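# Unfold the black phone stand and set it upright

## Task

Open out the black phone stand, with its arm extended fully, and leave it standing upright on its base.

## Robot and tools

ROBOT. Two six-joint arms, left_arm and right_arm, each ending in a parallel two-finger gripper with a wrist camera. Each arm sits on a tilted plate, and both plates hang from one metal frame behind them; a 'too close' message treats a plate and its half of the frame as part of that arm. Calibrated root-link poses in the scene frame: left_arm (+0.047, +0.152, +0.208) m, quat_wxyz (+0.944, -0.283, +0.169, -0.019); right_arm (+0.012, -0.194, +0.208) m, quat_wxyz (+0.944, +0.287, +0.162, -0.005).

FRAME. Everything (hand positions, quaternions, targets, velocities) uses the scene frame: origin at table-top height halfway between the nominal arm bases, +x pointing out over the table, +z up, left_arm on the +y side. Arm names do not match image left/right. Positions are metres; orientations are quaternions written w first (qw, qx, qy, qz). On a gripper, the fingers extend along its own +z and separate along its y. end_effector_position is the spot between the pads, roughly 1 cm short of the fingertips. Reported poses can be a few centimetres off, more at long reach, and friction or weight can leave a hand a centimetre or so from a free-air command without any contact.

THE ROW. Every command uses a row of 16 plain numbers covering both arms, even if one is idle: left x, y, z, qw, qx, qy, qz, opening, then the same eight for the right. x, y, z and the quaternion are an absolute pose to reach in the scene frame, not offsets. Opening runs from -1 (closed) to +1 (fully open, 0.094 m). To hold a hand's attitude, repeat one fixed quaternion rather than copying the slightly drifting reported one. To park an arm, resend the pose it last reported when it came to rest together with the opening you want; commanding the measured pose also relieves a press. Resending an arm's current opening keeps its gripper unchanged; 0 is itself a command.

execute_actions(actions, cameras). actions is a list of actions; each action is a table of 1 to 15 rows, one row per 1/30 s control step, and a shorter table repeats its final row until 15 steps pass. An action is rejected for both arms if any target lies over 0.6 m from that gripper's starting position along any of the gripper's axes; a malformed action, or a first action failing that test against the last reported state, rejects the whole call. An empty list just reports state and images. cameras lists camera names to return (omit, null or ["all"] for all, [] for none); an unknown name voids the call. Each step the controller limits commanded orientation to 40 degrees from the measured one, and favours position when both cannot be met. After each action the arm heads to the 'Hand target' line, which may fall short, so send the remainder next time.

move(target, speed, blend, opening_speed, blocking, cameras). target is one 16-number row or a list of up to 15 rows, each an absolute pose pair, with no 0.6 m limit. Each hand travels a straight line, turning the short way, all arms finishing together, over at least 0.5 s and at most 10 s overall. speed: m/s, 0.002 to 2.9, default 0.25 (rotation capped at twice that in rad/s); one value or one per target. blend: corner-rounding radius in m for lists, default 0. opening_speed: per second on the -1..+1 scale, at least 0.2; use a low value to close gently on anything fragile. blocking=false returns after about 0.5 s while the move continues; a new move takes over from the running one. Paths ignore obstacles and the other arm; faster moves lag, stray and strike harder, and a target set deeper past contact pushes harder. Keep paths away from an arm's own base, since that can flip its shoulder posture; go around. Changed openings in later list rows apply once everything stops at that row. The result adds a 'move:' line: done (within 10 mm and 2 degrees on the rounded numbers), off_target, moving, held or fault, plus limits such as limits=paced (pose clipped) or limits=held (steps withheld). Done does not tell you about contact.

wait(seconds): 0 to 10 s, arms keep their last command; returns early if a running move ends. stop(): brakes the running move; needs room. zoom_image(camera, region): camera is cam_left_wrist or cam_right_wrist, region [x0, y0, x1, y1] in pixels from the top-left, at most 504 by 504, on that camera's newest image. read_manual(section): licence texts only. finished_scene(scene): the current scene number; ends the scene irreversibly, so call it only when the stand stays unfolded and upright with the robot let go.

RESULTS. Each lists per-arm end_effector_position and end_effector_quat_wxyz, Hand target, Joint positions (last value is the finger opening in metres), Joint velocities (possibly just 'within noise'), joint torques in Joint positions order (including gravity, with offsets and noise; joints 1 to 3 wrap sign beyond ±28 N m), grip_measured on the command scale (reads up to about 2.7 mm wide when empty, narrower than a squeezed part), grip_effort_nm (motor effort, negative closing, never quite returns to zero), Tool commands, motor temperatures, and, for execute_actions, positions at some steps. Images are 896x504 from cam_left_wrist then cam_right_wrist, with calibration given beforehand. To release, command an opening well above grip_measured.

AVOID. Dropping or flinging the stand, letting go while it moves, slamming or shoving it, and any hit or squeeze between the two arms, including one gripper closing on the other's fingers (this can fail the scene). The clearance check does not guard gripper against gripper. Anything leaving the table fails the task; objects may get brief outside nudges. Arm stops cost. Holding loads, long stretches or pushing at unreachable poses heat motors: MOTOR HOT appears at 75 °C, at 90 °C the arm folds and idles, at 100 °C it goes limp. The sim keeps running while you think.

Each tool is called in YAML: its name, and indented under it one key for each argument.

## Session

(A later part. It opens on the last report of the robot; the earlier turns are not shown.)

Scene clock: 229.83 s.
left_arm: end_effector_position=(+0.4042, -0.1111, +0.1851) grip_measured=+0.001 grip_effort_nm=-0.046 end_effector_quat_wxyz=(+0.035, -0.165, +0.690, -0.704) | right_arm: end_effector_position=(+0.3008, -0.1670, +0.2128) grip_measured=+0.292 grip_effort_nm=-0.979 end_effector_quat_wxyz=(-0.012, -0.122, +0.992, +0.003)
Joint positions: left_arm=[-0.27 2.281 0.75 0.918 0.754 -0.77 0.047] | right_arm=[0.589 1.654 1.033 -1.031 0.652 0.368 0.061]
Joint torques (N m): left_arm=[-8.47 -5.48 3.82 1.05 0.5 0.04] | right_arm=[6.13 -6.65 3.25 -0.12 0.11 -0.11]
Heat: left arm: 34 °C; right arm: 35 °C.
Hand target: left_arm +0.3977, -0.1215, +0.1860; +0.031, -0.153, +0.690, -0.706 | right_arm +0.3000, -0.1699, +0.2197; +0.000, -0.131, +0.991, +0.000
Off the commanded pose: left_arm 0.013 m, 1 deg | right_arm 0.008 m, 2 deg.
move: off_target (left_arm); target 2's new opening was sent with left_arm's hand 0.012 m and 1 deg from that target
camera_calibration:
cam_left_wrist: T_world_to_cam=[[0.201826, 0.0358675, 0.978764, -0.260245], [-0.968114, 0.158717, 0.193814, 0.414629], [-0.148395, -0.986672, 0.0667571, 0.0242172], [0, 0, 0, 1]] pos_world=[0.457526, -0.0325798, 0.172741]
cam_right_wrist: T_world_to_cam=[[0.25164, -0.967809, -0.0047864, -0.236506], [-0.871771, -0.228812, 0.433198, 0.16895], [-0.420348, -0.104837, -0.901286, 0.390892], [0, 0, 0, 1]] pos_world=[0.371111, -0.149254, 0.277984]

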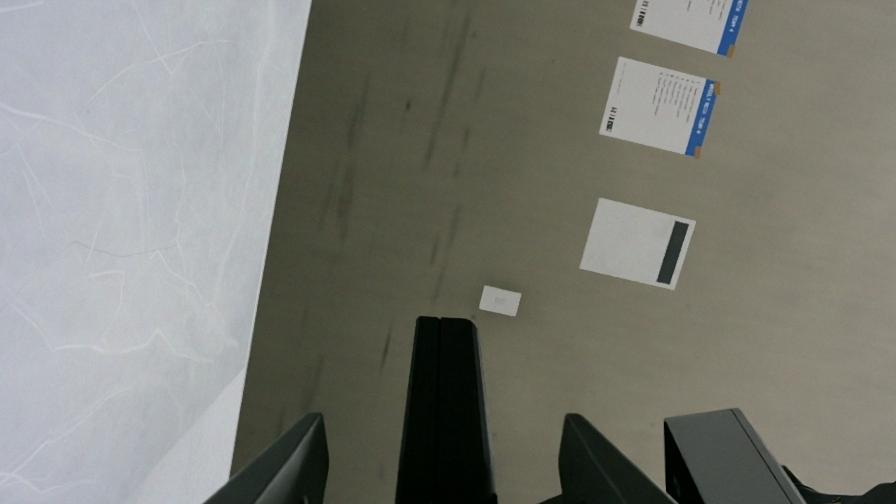

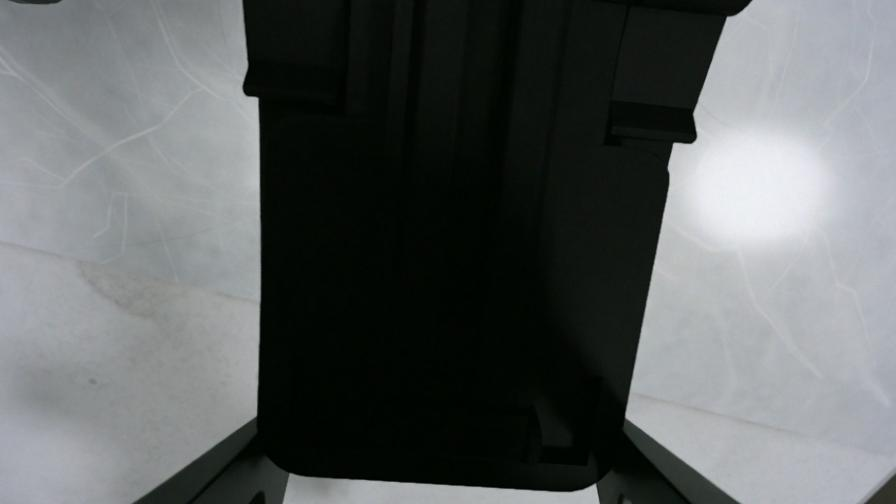

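move:
  target:
    - [0.389, -0.122, 0.186, 0.031, -0.153, 0.690, -0.706, 0, 0.30, -0.17, 0.22, 0, -0.131, 0.991, 0, 0.2]
    - [0.389, -0.122, 0.186, 0.031, -0.153, 0.690, -0.706, -0.7, 0.30, -0.17, 0.22, 0, -0.131, 0.991, 0, 0.2]
  speed: 0.05
  opening_speed: 0.4

zoom_image:
  camera: "cam_left_wrist"
  region: [250, 200, 600, 504]

Scene clock: 237.37 s.
left_arm: end_effector_position=(+0.4042, -0.1090, +0.1863) grip_measured=-0.699 grip_effort_nm=-0.051 end_effector_quat_wxyz=(+0.046, -0.166, +0.689, -0.704) | right_arm: end_effector_position=(+0.3008, -0.1670, +0.2128) grip_measured=+0.292 grip_effort_nm=-0.989 end_effector_quat_wxyz=(-0.012, -0.122, +0.992, +0.003)
Joint positions: left_arm=[-0.27 2.281 0.733 0.958 0.747 -0.773 0.014] | right_arm=[0.589 1.654 1.033 -1.031 0.652 0.368 0.061]
Joint torques (N m): left_arm=[-8.95 -5.22 2.1 1.06 0.52 0.04] | right_arm=[6.35 -6.64 3.03 -0.08 0.17 -0.07]
Heat: left arm: 34 °C; right arm: 35 °C.
Hand target: left_arm +0.3888, -0.1211, +0.1861; +0.031, -0.153, +0.691, -0.706 | right_arm +0.3001, -0.1699, +0.2197; +0.000, -0.131, +0.991, +0.000
Off the commanded pose: left_arm 0.020 m, 2 deg | right_arm 0.008 m, 2 deg.
move: off_target (left_arm); target 2's new opening was sent with left_arm's hand 0.020 m and 2 deg from that target
camera_calibration:
cam_left_wrist: T_world_to_cam=[[0.188875, 0.0391838, 0.981219, -0.256407], [-0.973095, 0.141735, 0.181651, 0.416523], [-0.131955, -0.989129, 0.0648997, 0.0196424], [0, 0, 0, 1]] pos_world=[0.456337, -0.02956, 0.174655]
cam_right_wrist: T_world_to_cam=[[0.25164, -0.967809, -0.0047864, -0.236506], [-0.871771, -0.228812, 0.433198, 0.16895], [-0.420348, -0.104837, -0.901286, 0.390892], [0, 0, 0, 1]] pos_world=[0.371111, -0.149254, 0.277984]

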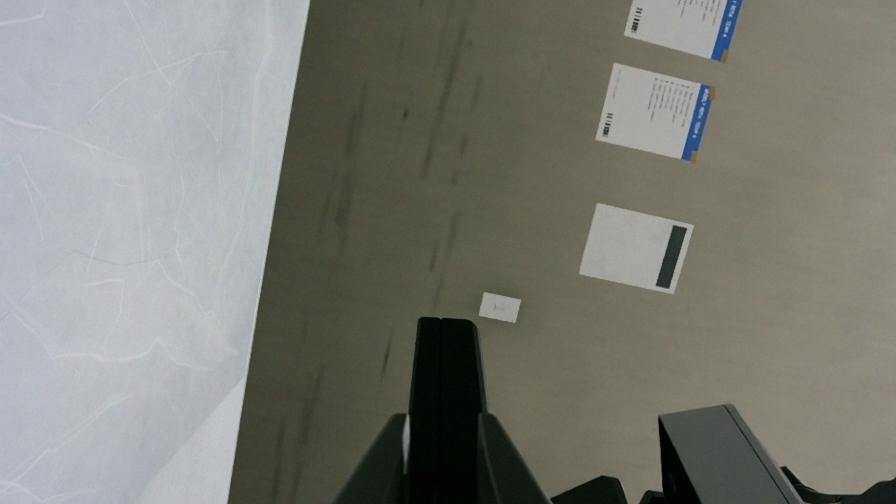

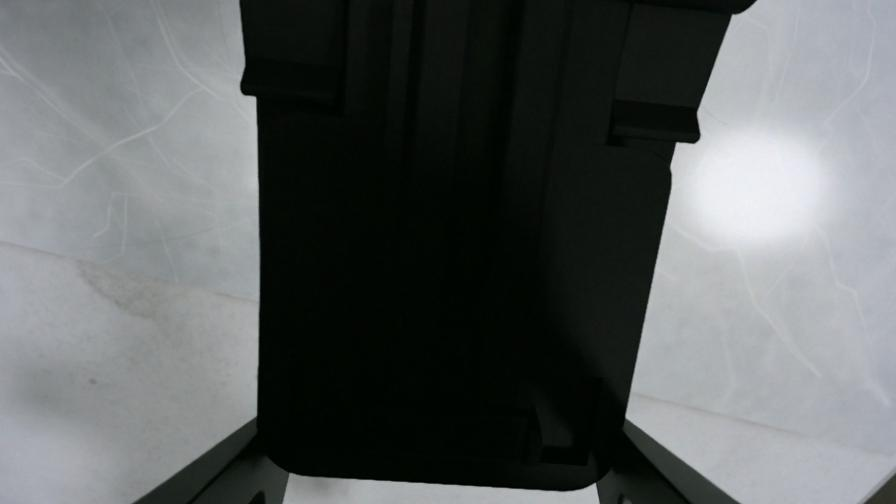

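Scaled by 1.440.

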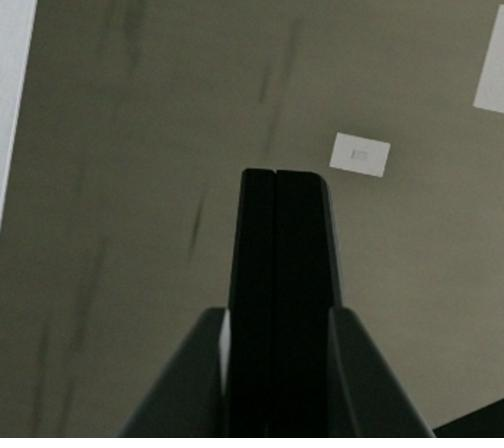

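move:
  target: [0.389, -0.122, 0.186, 0.031, -0.153, 0.690, -0.706, -1, 0.30, -0.17, 0.22, 0, -0.131, 0.991, 0, 0.2]
  opening_speed: 0.3

Scene clock: 240.27 s.
left_arm: end_effector_position=(+0.4048, -0.1088, +0.1854) grip_measured=-0.993 grip_effort_nm=-0.374 end_effector_quat_wxyz=(+0.047, -0.168, +0.690, -0.703) | right_arm: end_effector_position=(+0.3009, -0.1671, +0.2128) grip_measured=+0.292 grip_effort_nm=-0.979 end_effector_quat_wxyz=(-0.012, -0.122, +0.992, +0.003)
Joint positions: left_arm=[-0.27 2.281 0.733 0.958 0.741 -0.773 0] | right_arm=[0.589 1.654 1.033 -1.031 0.653 0.368 0.061]
Joint torques (N m): left_arm=[-8.92 -5.22 2.17 1.07 0.6 0.03] | right_arm=[6.41 -6.6 3.19 -0.1 0.15 -0.09]
Heat: left arm: 34 °C; right arm: 35 °C.
Hand target: left_arm +0.3889, -0.1211, +0.1860; +0.031, -0.153, +0.691, -0.706 | right_arm +0.3001, -0.1699, +0.2197; +0.000, -0.131, +0.991, +0.000
Off the commanded pose: left_arm 0.021 m, 2 deg | right_arm 0.008 m, 2 deg.
move: off_target (left_arm)
camera_calibration:
cam_left_wrist: T_world_to_cam=[[0.190167, 0.0351787, 0.981121, -0.256577], [-0.973312, 0.137512, 0.183723, 0.416484], [-0.128453, -0.989875, 0.06039, 0.0192857], [0, 0, 0, 1]] pos_world=[0.456639, -0.0291549, 0.174051]
cam_right_wrist: T_world_to_cam=[[0.251714, -0.967793, -0.00406609, -0.23685], [-0.871957, -0.228606, 0.432931, 0.169188], [-0.419918, -0.105429, -0.901418, 0.390711], [0, 0, 0, 1]] pos_world=[0.371209, -0.149352, 0.277984]

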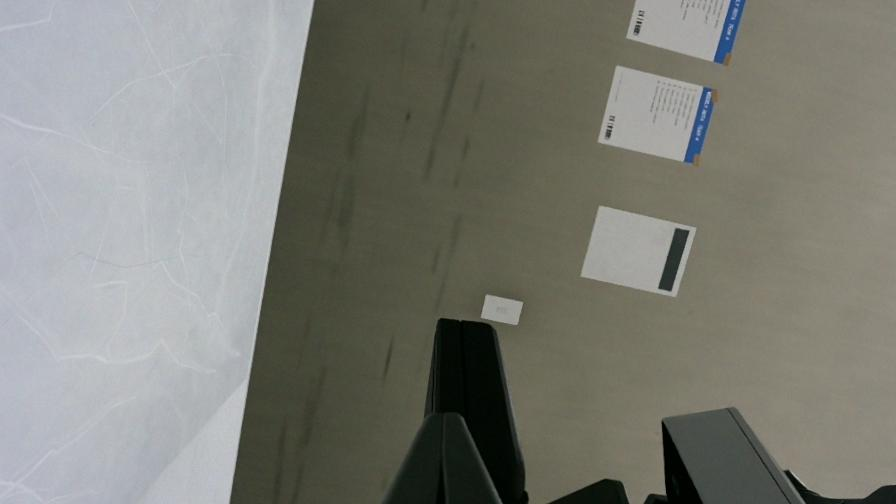

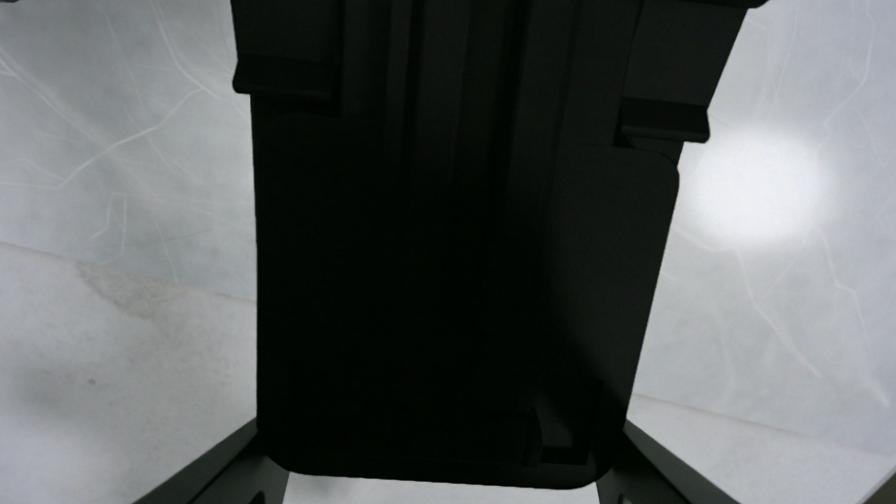

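move:
  target:
    - [0.389, -0.122, 0.186, 0.031, -0.153, 0.690, -0.706, 0.3, 0.30, -0.17, 0.22, 0, -0.131, 0.991, 0, 0.2]
    - [0.383, -0.08, 0.186, 0.031, -0.153, 0.690, -0.706, 0.3, 0.30, -0.17, 0.22, 0, -0.131, 0.991, 0, 0.2]
    - [0.385, -0.127, 0.186, 0.031, -0.153, 0.690, -0.706, 0.3, 0.30, -0.17, 0.22, 0, -0.131, 0.991, 0, 0.2]
  speed: 0.06

zoom_image:
  camera: "cam_left_wrist"
  region: [250, 200, 600, 504]

Scene clock: 245.80 s.
left_arm: end_effector_position=(+0.3913, -0.1169, +0.1853) grip_measured=+0.299 grip_effort_nm=0.085 end_effector_quat_wxyz=(+0.035, -0.164, +0.690, -0.704) | right_arm: end_effector_position=(+0.3008, -0.1671, +0.2128) grip_measured=+0.292 grip_effort_nm=-0.984 end_effector_quat_wxyz=(-0.012, -0.123, +0.992, +0.003)
Joint positions: left_arm=[-0.292 2.304 0.713 0.99 0.738 -0.785 0.061] | right_arm=[0.589 1.654 1.033 -1.031 0.653 0.368 0.061]
Joint torques (N m): left_arm=[-8.29 -5.37 3.63 1.06 0.48 0.02] | right_arm=[6.23 -6.49 3.25 -0.09 0.13 -0.12]
Heat: left arm: 34 °C; right arm: 35 °C.
Hand target: left_arm +0.3847, -0.1266, +0.1861; +0.031, -0.153, +0.690, -0.706 | right_arm +0.3001, -0.1699, +0.2197; +0.000, -0.131, +0.991, +0.000
Off the commanded pose: left_arm 0.012 m, 1 deg | right_arm 0.008 m, 2 deg.
move: off_target (left_arm)
camera_calibration:
cam_left_wrist: T_world_to_cam=[[0.200089, 0.036382, 0.979102, -0.256918], [-0.968259, 0.160128, 0.191923, 0.403564], [-0.149799, -0.986426, 0.067267, 0.0171255], [0, 0, 0, 1]] pos_world=[0.444726, -0.0383815, 0.172943]
cam_right_wrist: T_world_to_cam=[[0.2519, -0.967745, -0.00400063, -0.236905], [-0.871792, -0.228715, 0.433207, 0.168947], [-0.420149, -0.105637, -0.901286, 0.390687], [0, 0, 0, 1]] pos_world=[0.37111, -0.149352, 0.277984]

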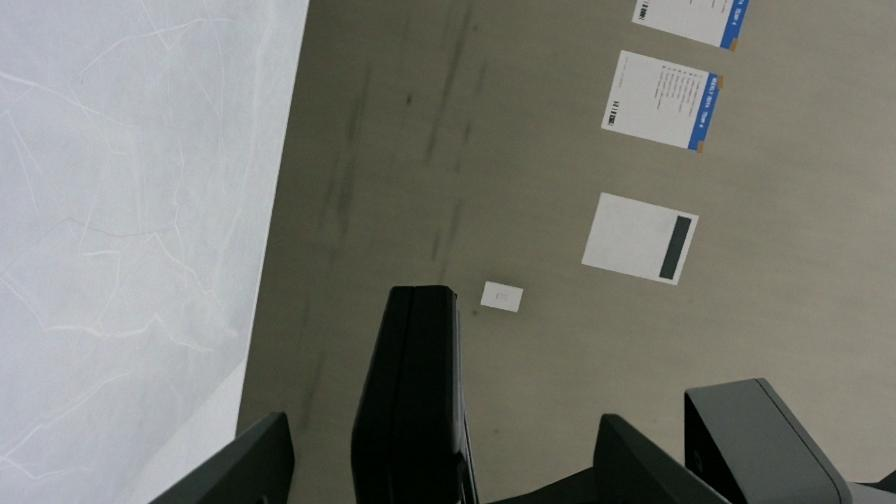

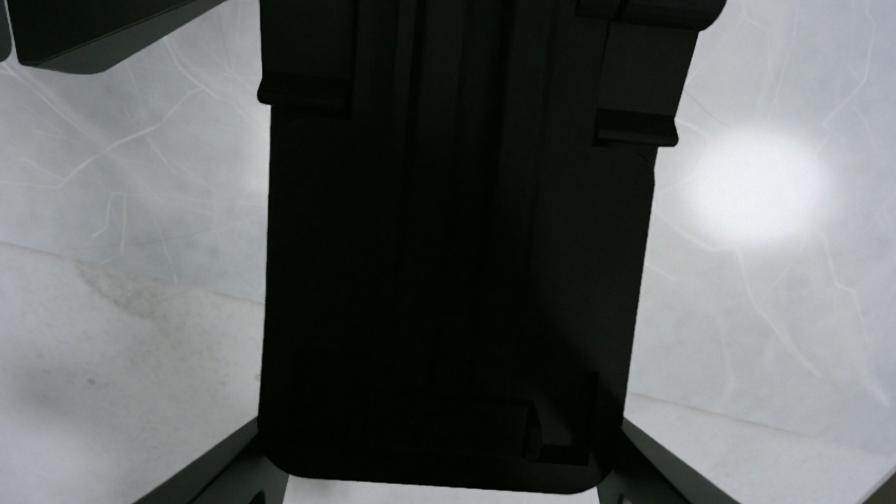

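Scaled by 1.440.

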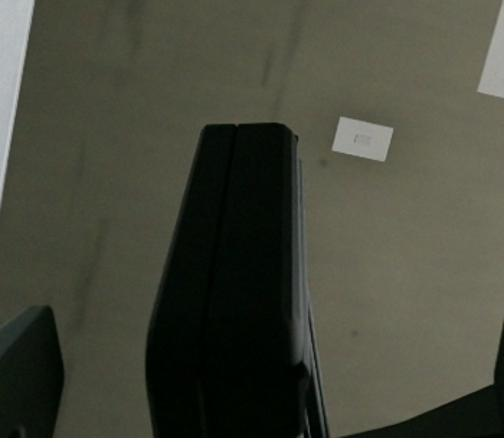

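move:
  target:
    - [0.384, -0.127, 0.178, 0.031, -0.153, 0.690, -0.706, 0.3, 0.30, -0.17, 0.22, 0, -0.131, 0.991, 0, 0.2]
    - [0.384, -0.127, 0.178, 0.031, -0.153, 0.690, -0.706, -0.9, 0.30, -0.17, 0.22, 0, -0.131, 0.991, 0, 0.2]
  speed: 0.05
  opening_speed: 0.4

zoom_image:
  camera: "cam_left_wrist"
  region: [250, 200, 600, 504]

Scene clock: 253.50 s.
left_arm: end_effector_position=(+0.3894, -0.1205, +0.1802) grip_measured=-0.595 grip_effort_nm=-1.013 end_effector_quat_wxyz=(+0.033, -0.164, +0.690, -0.704) | right_arm: end_effector_position=(+0.3008, -0.1673, +0.2128) grip_measured=+0.292 grip_effort_nm=-0.984 end_effector_quat_wxyz=(-0.012, -0.123, +0.992, +0.002)
Joint positions: left_arm=[-0.292 2.333 0.722 1.005 0.738 -0.786 0.019] | right_arm=[0.589 1.654 1.033 -1.031 0.653 0.368 0.061]
Joint torques (N m): left_arm=[-6.98 -5.42 3.51 1.03 0.6 0.15] | right_arm=[6.48 -6.61 2.97 -0.09 0.14 -0.13]
Heat: left arm: 34 °C; right arm: 35 °C.
Hand target: left_arm +0.3838, -0.1268, +0.1780; +0.031, -0.153, +0.690, -0.706 | right_arm +0.3000, -0.1699, +0.2197; +0.000, -0.131, +0.991, +0.000
Off the commanded pose: left_arm 0.009 m, 1 deg | right_arm 0.008 m, 2 deg.
move: done
camera_calibration:
cam_left_wrist: T_world_to_cam=[[0.203309, 0.035968, 0.978454, -0.252581], [-0.96723, 0.16261, 0.194999, 0.402676], [-0.152093, -0.986035, 0.0678494, 0.0144111], [0, 0, 0, 1]] pos_world=[0.443024, -0.0421844, 0.16764]
cam_right_wrist: T_world_to_cam=[[0.252178, -0.967676, -0.00311639, -0.237338], [-0.87181, -0.228591, 0.433236, 0.168942], [-0.419944, -0.106536, -0.901275, 0.390463], [0, 0, 0, 1]] pos_world=[0.371109, -0.149449, 0.277983]

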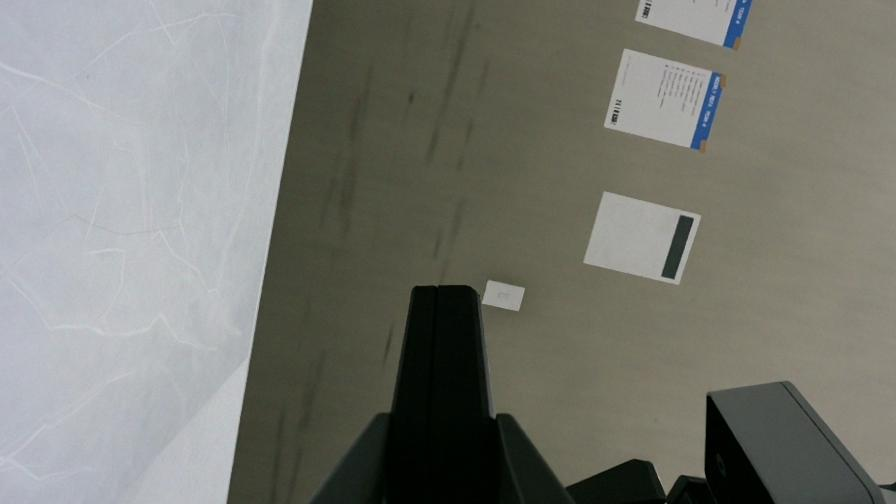

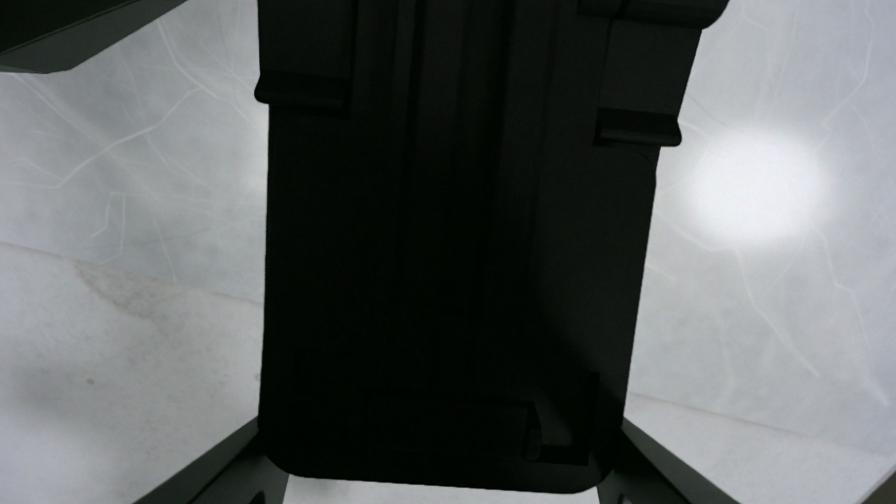

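Scaled by 1.440.

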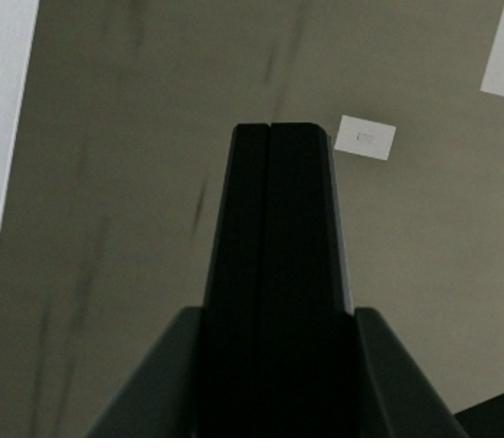

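move:
  target: [0.386, -0.127, 0.185, 0.299, 0.122, 0.697, -0.640, -1, 0.30, -0.17, 0.22, 0, -0.131, 0.991, 0, 0.2]
  speed: 0.12

zoom_image:
  camera: "cam_right_wrist"
  region: [200, 0, 704, 504]

Scene clock: 262.90 s.
left_arm: end_effector_position=(+0.3895, -0.1225, +0.1961) grip_measured=-0.597 grip_effort_nm=-1.013 end_effector_quat_wxyz=(+0.286, +0.092, +0.679, -0.669) | right_arm: end_effector_position=(+0.2950, -0.1716, +0.2098) grip_measured=+0.292 grip_effort_nm=-0.989 end_effector_quat_wxyz=(-0.018, -0.134, +0.991, -0.009)
Joint positions: left_arm=[-0.303 2.333 0.722 1.053 0.789 -0.1 0.019] | right_arm=[0.589 1.654 1.016 -1.042 0.668 0.362 0.061]
Joint torques (N m): left_arm=[-7.05 -6.94 2.78 0.53 -0.04 1.15] | right_arm=[6.26 -6.67 4.38 -0.01 -0.06 -0.05]
Heat: left arm: 34 °C; right arm: 35 °C.
Hand target: left_arm +0.3855, -0.1265, +0.1851; +0.300, +0.120, +0.695, -0.642 | right_arm +0.2999, -0.1701, +0.2198; +0.000, -0.131, +0.991, +0.000
Off the commanded pose: left_arm 0.012 m, 5 deg | right_arm 0.012 m, 2 deg.
move: off_target (left_arm, right_arm)
camera_calibration:
cam_left_wrist: T_world_to_cam=[[-0.486166, -0.096318, 0.868542, 0.0057681], [-0.867563, 0.172365, -0.466503, 0.492042], [-0.104774, -0.980313, -0.16736, 0.0397491], [0, 0, 0, 1]] pos_world=[0.433846, -0.0452889, 0.231181]
cam_right_wrist: T_world_to_cam=[[0.274839, -0.961327, 0.0177145, -0.24995], [-0.862195, -0.238259, 0.447048, 0.156825], [-0.425539, -0.138139, -0.894334, 0.379567], [0, 0, 0, 1]] pos_world=[0.36543, -0.150486, 0.273779]

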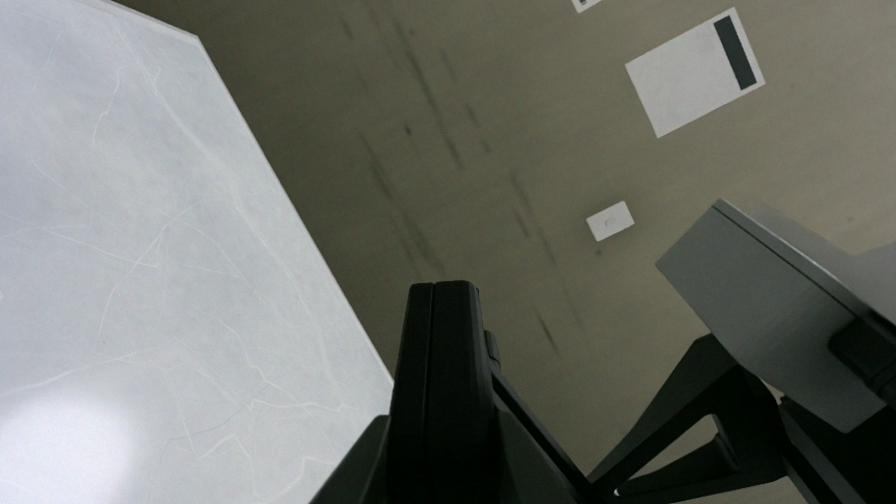

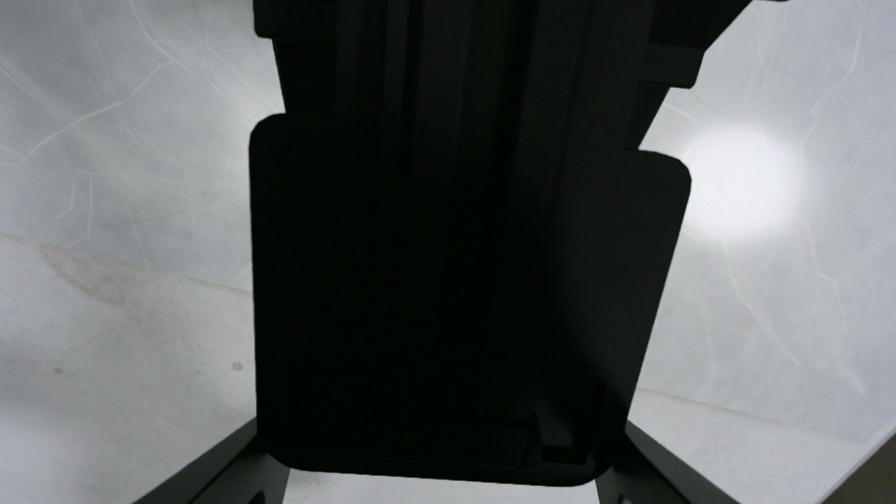

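Scaled by 1.000.

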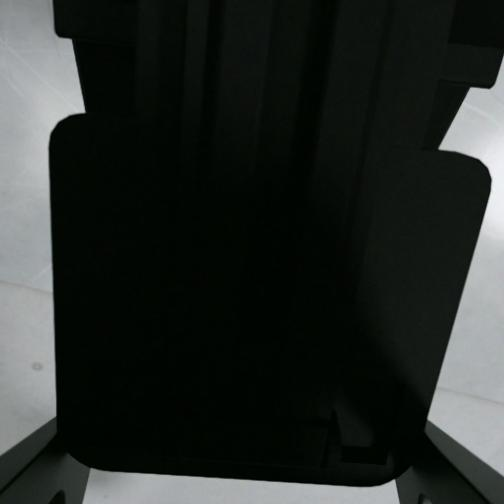

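move:
  target: [0.383, -0.127, 0.196, 0.521, 0.380, 0.596, -0.477, -1, 0.30, -0.17, 0.22, 0, -0.131, 0.991, 0, 0.2]
  speed: 0.12

zoom_image:
  camera: "cam_left_wrist"
  region: [350, 150, 750, 504]

Scene clock: 269.07 s.
left_arm: end_effector_position=(+0.3911, -0.1227, +0.2159) grip_measured=-0.599 grip_effort_nm=-1.013 end_effector_quat_wxyz=(+0.535, +0.345, +0.575, -0.514) | right_arm: end_effector_position=(+0.2958, -0.1739, +0.2098) grip_measured=+0.292 grip_effort_nm=-0.979 end_effector_quat_wxyz=(-0.016, -0.135, +0.991, -0.016)
Joint positions: left_arm=[-0.327 2.296 0.712 1.069 0.804 0.668 0.019] | right_arm=[0.589 1.654 1.016 -1.045 0.682 0.362 0.061]
Joint torques (N m): left_arm=[-6.71 -7.01 1.47 0.41 -0.39 1.16] | right_arm=[6.37 -6.49 4.37 -0.02 -0.19 -0.05]
Heat: left arm: 34 °C; right arm: 35 °C.
Hand target: left_arm +0.3817, -0.1258, +0.1963; +0.523, +0.378, +0.594, -0.480 | right_arm +0.2999, -0.1701, +0.2199; +0.000, -0.131, +0.991, +0.000
Off the commanded pose: left_arm 0.022 m, 7 deg | right_arm 0.012 m, 3 deg.
move: off_target (left_arm, right_arm)
camera_calibration:
cam_left_wrist: T_world_to_cam=[[-0.938243, -0.244743, 0.244544, 0.282581], [-0.307015, 0.263094, -0.914617, 0.391351], [0.159508, -0.933211, -0.321986, -0.0211923], [0, 0, 0, 1]] pos_world=[0.38866, -0.0535792, 0.282009]
cam_right_wrist: T_world_to_cam=[[0.277317, -0.960277, 0.0310388, -0.255887], [-0.864083, -0.235152, 0.445045, 0.158517], [-0.420067, -0.150238, -0.89497, 0.376072], [0, 0, 0, 1]] pos_world=[0.365909, -0.151947, 0.273968]

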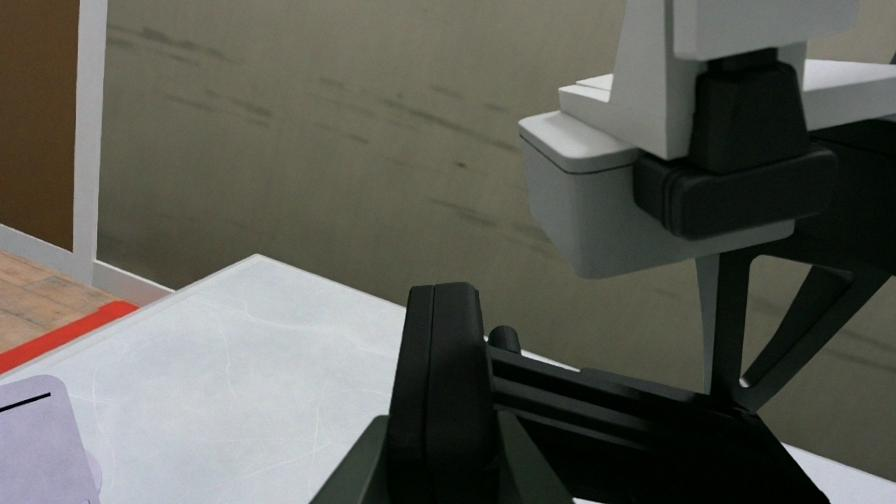

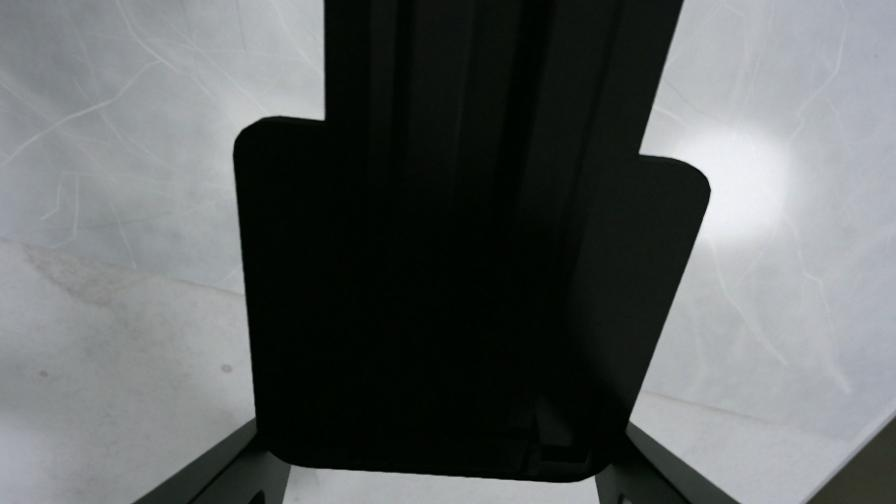

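Scaled by 1.260.

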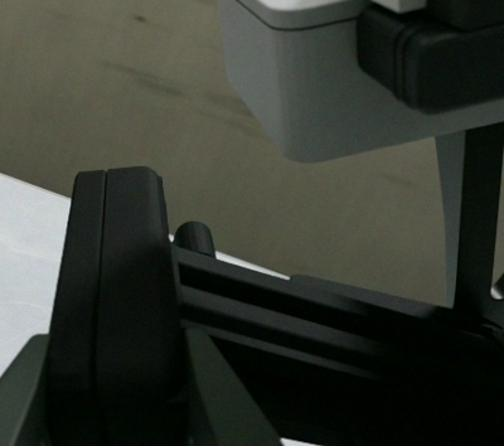

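move:
  target: [0.383, -0.127, 0.196, 0.521, 0.380, 0.596, -0.477, -1, 0.262, -0.18, 0.22, 0, -0.131, 0.991, 0, 0.2]
  speed: 0.04

zoom_image:
  camera: "cam_left_wrist"
  region: [350, 150, 750, 504]

Scene clock: 276.80 s.
left_arm: end_effector_position=(+0.3716, -0.1303, +0.2125) grip_measured=-0.599 grip_effort_nm=-1.018 end_effector_quat_wxyz=(+0.504, +0.357, +0.575, -0.536) | right_arm: end_effector_position=(+0.2700, -0.1771, +0.2085) grip_measured=+0.292 grip_effort_nm=-0.984 end_effector_quat_wxyz=(+0.000, -0.119, +0.993, -0.009)
Joint positions: left_arm=[-0.344 2.296 0.702 0.997 0.817 0.681 0.019] | right_arm=[0.627 1.55 0.88 -0.998 0.681 0.414 0.061]
Joint torques (N m): left_arm=[-5.27 -7.32 2.69 0.95 -0.52 1.08] | right_arm=[6.53 -6.95 3.38 -0.5 -0.21 0]
Heat: left arm: 35 °C; right arm: 35 °C.
Hand target: left_arm +0.3822, -0.1258, +0.1964; +0.520, +0.379, +0.596, -0.480 | right_arm +0.2624, -0.1799, +0.2187; +0.000, -0.131, +0.991, +0.000
Off the commanded pose: left_arm 0.020 m, 8 deg | right_arm 0.014 m, 2 deg.
move: off_target (left_arm, right_arm)
camera_calibration:
cam_left_wrist: T_world_to_cam=[[-0.943593, -0.181152, 0.277158, 0.26667], [-0.320778, 0.292681, -0.900799, 0.390253], [0.0820624, -0.938894, -0.334281, 0.00435874], [0, 0, 0, 1]] pos_world=[0.376455, -0.0618196, 0.279087]
cam_right_wrist: T_world_to_cam=[[0.245666, -0.969109, 0.0218261, -0.242801], [-0.884382, -0.214856, 0.414374, 0.151537], [-0.396884, -0.1211, -0.909845, 0.365497], [0, 0, 0, 1]] pos_world=[0.338724, -0.15848, 0.275052]

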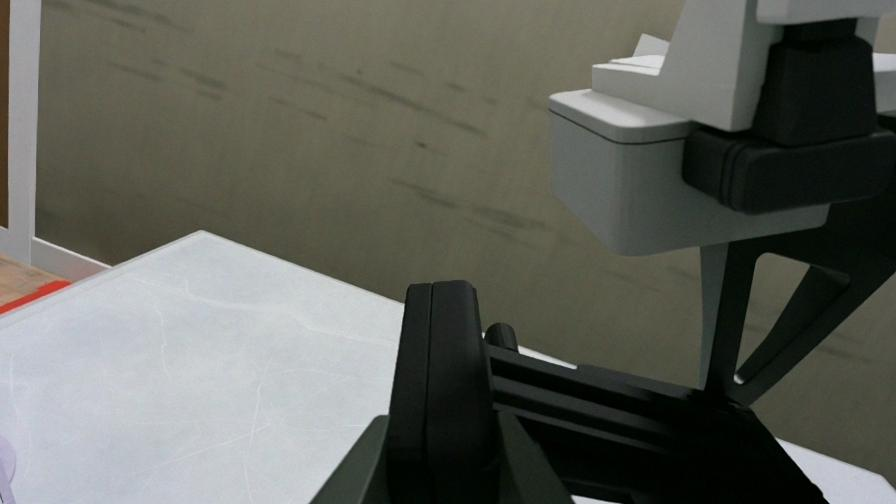

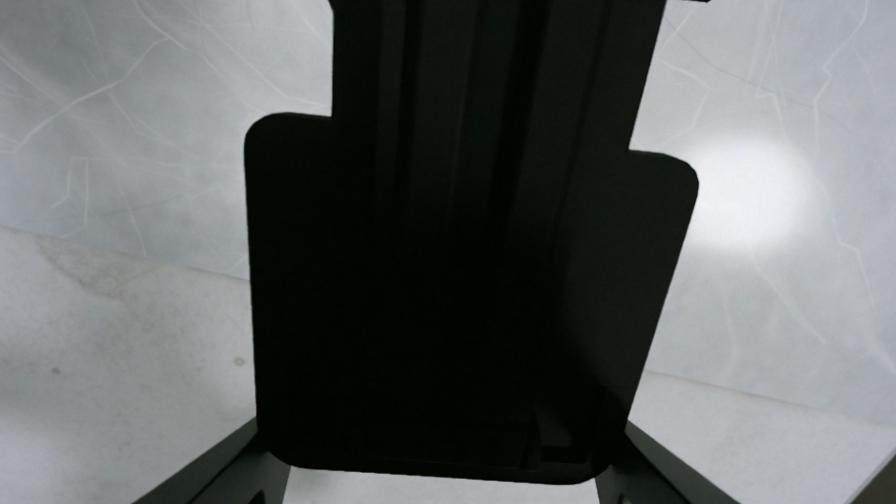

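Scaled by 1.260.

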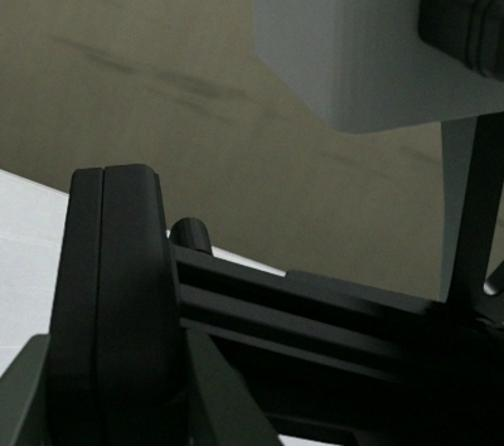

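move:
  target: [0.41, -0.119, 0.20, 0.521, 0.380, 0.596, -0.477, -1, 0.25, -0.183, 0.22, 0, -0.131, 0.991, 0, 0.2]
  speed: 0.04

zoom_image:
  camera: "cam_left_wrist"
  region: [350, 150, 750, 504]

Scene clock: 280.60 s.
left_arm: end_effector_position=(+0.3714, -0.1329, +0.2127) grip_measured=-0.599 grip_effort_nm=-1.018 end_effector_quat_wxyz=(+0.475, +0.369, +0.575, -0.554) | right_arm: end_effector_position=(+0.2660, -0.1750, +0.2108) grip_measured=+0.292 grip_effort_nm=-0.989 end_effector_quat_wxyz=(+0.014, -0.102, +0.995, +0.001)
Joint positions: left_arm=[-0.344 2.263 0.749 0.828 0.835 0.711 0.019] | right_arm=[0.645 1.511 0.844 -0.973 0.677 0.446 0.061]
Joint torques (N m): left_arm=[-2.58 -9.4 5.7 1.09 -0.47 1.02] | right_arm=[5.89 -6.26 3.3 -0.78 -0.16 -0.11]
Heat: left arm: 36 °C; right arm: 35 °C.
Hand target: left_arm +0.4083, -0.1164, +0.2012; +0.519, +0.379, +0.597, -0.479 | right_arm +0.2512, -0.1827, +0.2181; +0.000, -0.131, +0.991, +0.000
Off the commanded pose: left_arm 0.043 m, 11 deg | right_arm 0.020 m, 4 deg.
move: off_target (left_arm, right_arm)
camera_calibration:
cam_left_wrist: T_world_to_cam=[[-0.943181, -0.126781, 0.307143, 0.266645], [-0.332052, 0.325393, -0.885359, 0.396447], [0.0123043, -0.937041, -0.349003, 0.0314123], [0, 0, 0, 1]] pos_world=[0.382748, -0.0657612, 0.280063]
cam_right_wrist: T_world_to_cam=[[0.211137, -0.977442, 0.00524692, -0.228602], [-0.902077, -0.192785, 0.386124, 0.162007], [-0.376402, -0.0862582, -0.922432, 0.369669], [0, 0, 0, 1]] pos_world=[0.333553, -0.160326, 0.27964]

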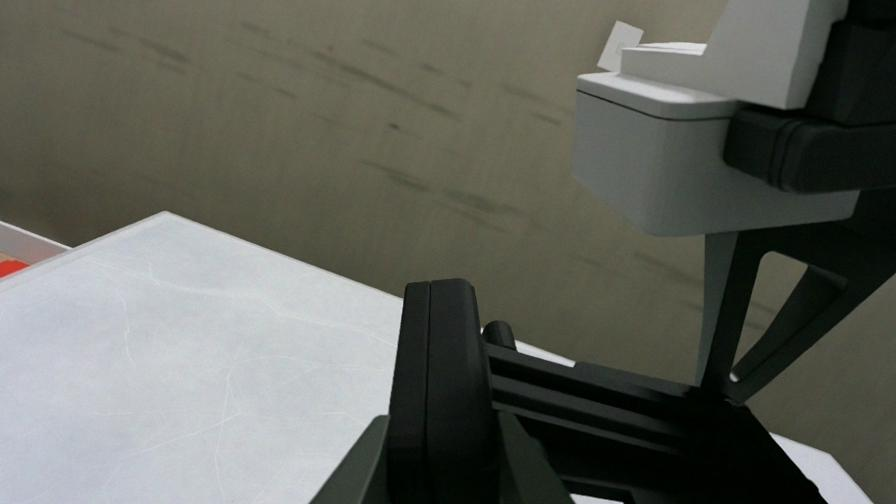

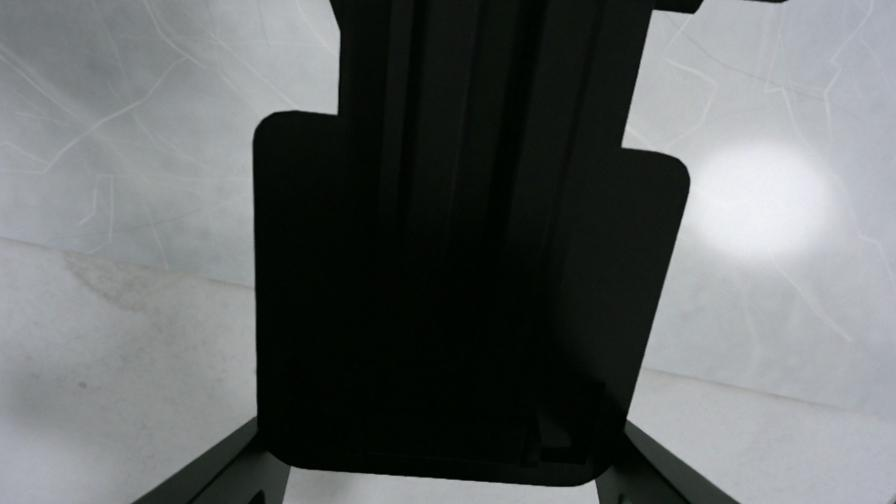

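Scaled by 1.260.

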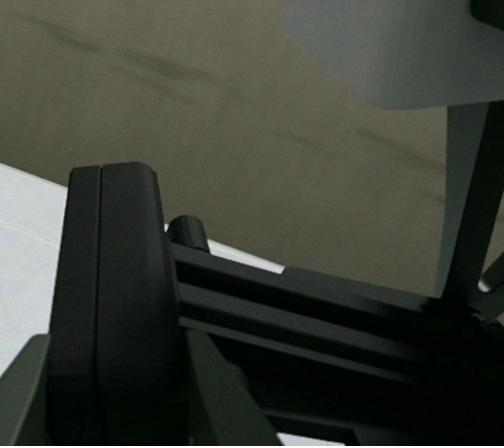

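move:
  target:
    - [0.38, -0.129, 0.21, 0.49, 0.365, 0.575, -0.545, -1, 0.26, -0.178, 0.217, 0, -0.12, 0.993, 0, 0.2]
    - [0.38, -0.129, 0.21, 0.49, 0.365, 0.575, -0.545, 0.5, 0.26, -0.178, 0.217, 0, -0.12, 0.993, 0, 0.2]
    - [0.35, -0.01, 0.21, 0.49, 0.365, 0.575, -0.545, 0.8, 0.26, -0.178, 0.217, 0, -0.12, 0.993, 0, 0.2]
    - [0.35, 0.04, 0.23, 0.49, 0.365, 0.575, -0.545, 0.8, 0.26, -0.178, 0.217, 0, -0.12, 0.993, 0, 0.2]
  speed: 0.08

zoom_image:
  camera: "cam_left_wrist"
  region: [250, 150, 650, 504]

Scene clock: 294.93 s.
left_arm: end_effector_position=(+0.3437, +0.0345, +0.2234) grip_measured=+0.799 grip_effort_nm=0.081 end_effector_quat_wxyz=(+0.473, +0.367, +0.583, -0.549) | right_arm: end_effector_position=(+0.2580, -0.1805, +0.2118) grip_measured=+0.290 grip_effort_nm=-0.984 end_effector_quat_wxyz=(-0.004, -0.115, +0.993, -0.005)
Joint positions: left_arm=[0.115 1.707 0.62 -0.142 1.095 1.357 0.085] | right_arm=[0.645 1.511 0.849 -1.026 0.669 0.449 0.061]
Joint torques (N m): left_arm=[-2.74 -7.41 4.1 -0.34 0.89 0.16] | right_arm=[4.82 -3.19 5.03 -0.07 -0.03 -0.08]
Heat: left arm: 38 °C; right arm: 33 °C.
Hand target: left_arm +0.3499, +0.0398, +0.2299; +0.490, +0.365, +0.575, -0.545 | right_arm +0.2599, -0.1780, +0.2168; +0.000, -0.120, +0.993, +0.000
Off the commanded pose: left_arm 0.011 m, 2 deg | right_arm 0.006 m, 1 deg.
move: off_target (left_arm); target 2's new opening was sent with left_arm's hand 0.012 m and 3 deg from that target
camera_calibration:
cam_left_wrist: T_world_to_cam=[[-0.93883, -0.140924, 0.314228, 0.255879], [-0.343855, 0.333141, -0.877941, 0.344341], [0.0190405, -0.932286, -0.36122, 0.192523], [0, 0, 0, 1]] pos_world=[0.354965, 0.100831, 0.29145]
cam_right_wrist: T_world_to_cam=[[0.237414, -0.971306, 0.014134, -0.239791], [-0.88276, -0.209653, 0.420452, 0.138108], [-0.405425, -0.112298, -0.907205, 0.366556], [0, 0, 0, 1]] pos_world=[0.327456, -0.162792, 0.277862]

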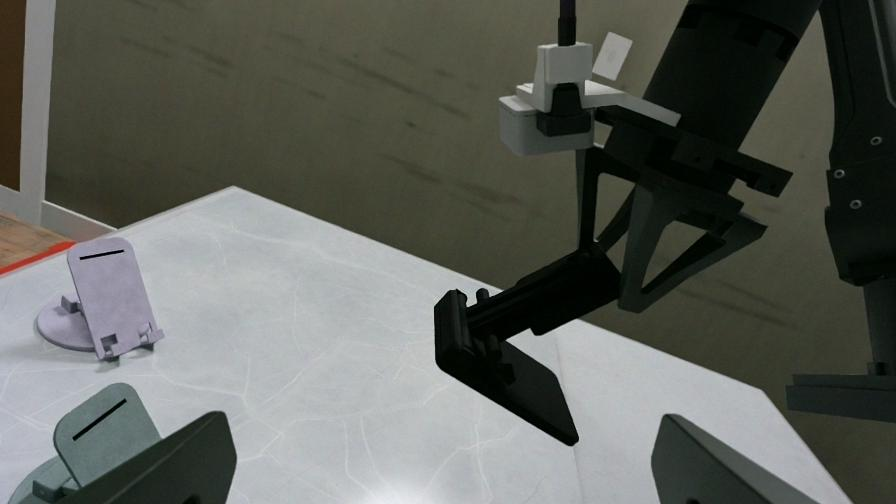

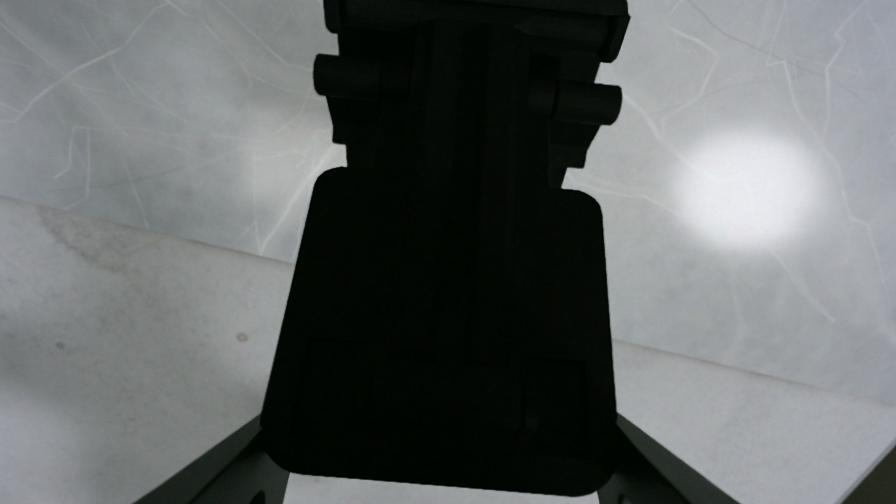

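Scaled by 1.260.

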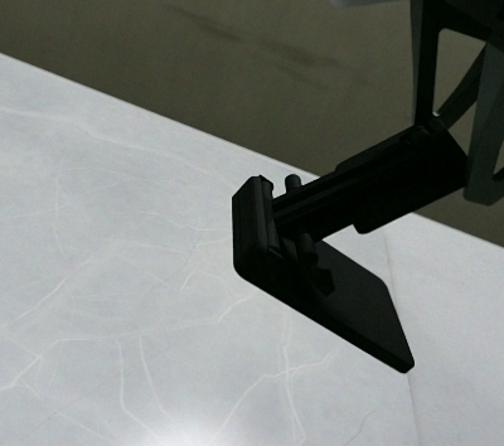

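move:
  target:
    - [0.335, 0.04, 0.2, 0.1415, -0.043, 0.706, -0.693, 0.6, 0.26, -0.178, 0.217, 0, -0.12, 0.993, 0, 0.2]
    - [0.318, -0.045, 0.155, 0.1415, -0.043, 0.706, -0.693, 0.6, 0.26, -0.178, 0.217, 0, -0.12, 0.993, 0, 0.2]
  speed: 0.12

zoom_image:
  camera: "cam_left_wrist"
  region: [250, 150, 650, 504]

Scene clock: 313.00 s.
left_arm: end_effector_position=(+0.3264, -0.0373, +0.1542) grip_measured=+0.601 grip_effort_nm=-0.046 end_effector_quat_wxyz=(+0.150, -0.051, +0.708, -0.689) | right_arm: end_effector_position=(+0.2580, -0.1805, +0.2118) grip_measured=+0.290 grip_effort_nm=-0.984 end_effector_quat_wxyz=(-0.004, -0.115, +0.993, -0.005)
Joint positions: left_arm=[-0.008 2.228 0.433 0.99 0.953 -0.188 0.075] | right_arm=[0.645 1.511 0.849 -1.026 0.669 0.449 0.061]
Joint torques (N m): left_arm=[-6.56 -4.08 -0.59 0.62 0.58 0.06] | right_arm=[4.93 -3.32 4.92 -0.09 -0.12 -0.06]
Heat: left arm: 37 °C; right arm: 32 °C.
Hand target: left_arm +0.3180, -0.0446, +0.1551; +0.141, -0.043, +0.706, -0.693 | right_arm +0.2599, -0.1780, +0.2168; +0.000, -0.120, +0.993, +0.000
Off the commanded pose: left_arm 0.011 m, 1 deg | right_arm 0.006 m, 1 deg.
move: off_target (left_arm)
camera_calibration:
cam_left_wrist: T_world_to_cam=[[-0.109591, -0.0552732, 0.992439, -0.120801], [-0.983077, 0.153484, -0.100009, 0.383585], [-0.146796, -0.986604, -0.0711583, 0.108333], [0, 0, 0, 1]] pos_world=[0.379758, 0.0413305, 0.165958]
cam_right_wrist: T_world_to_cam=[[0.237645, -0.971247, 0.0142946, -0.239877], [-0.882611, -0.209766, 0.42071, 0.137881], [-0.405614, -0.112596, -0.907083, 0.366495], [0, 0, 0, 1]] pos_world=[0.327357, -0.162792, 0.277862]

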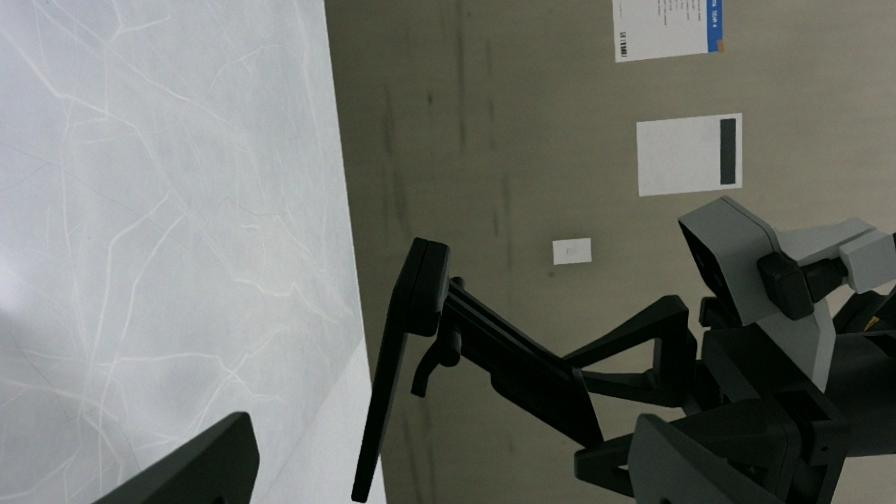

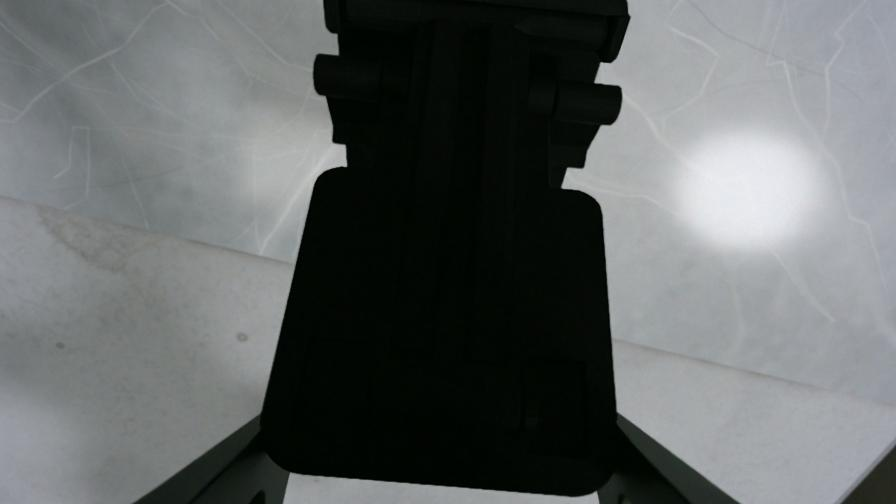

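Scaled by 1.260.

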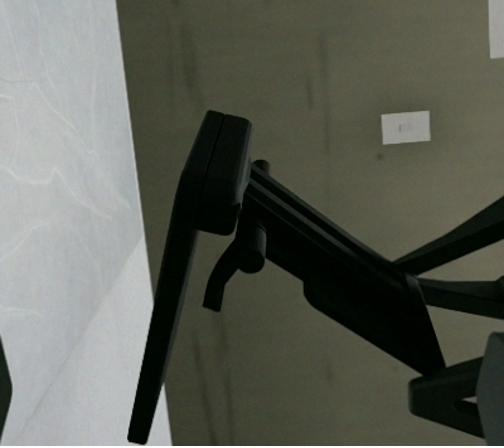

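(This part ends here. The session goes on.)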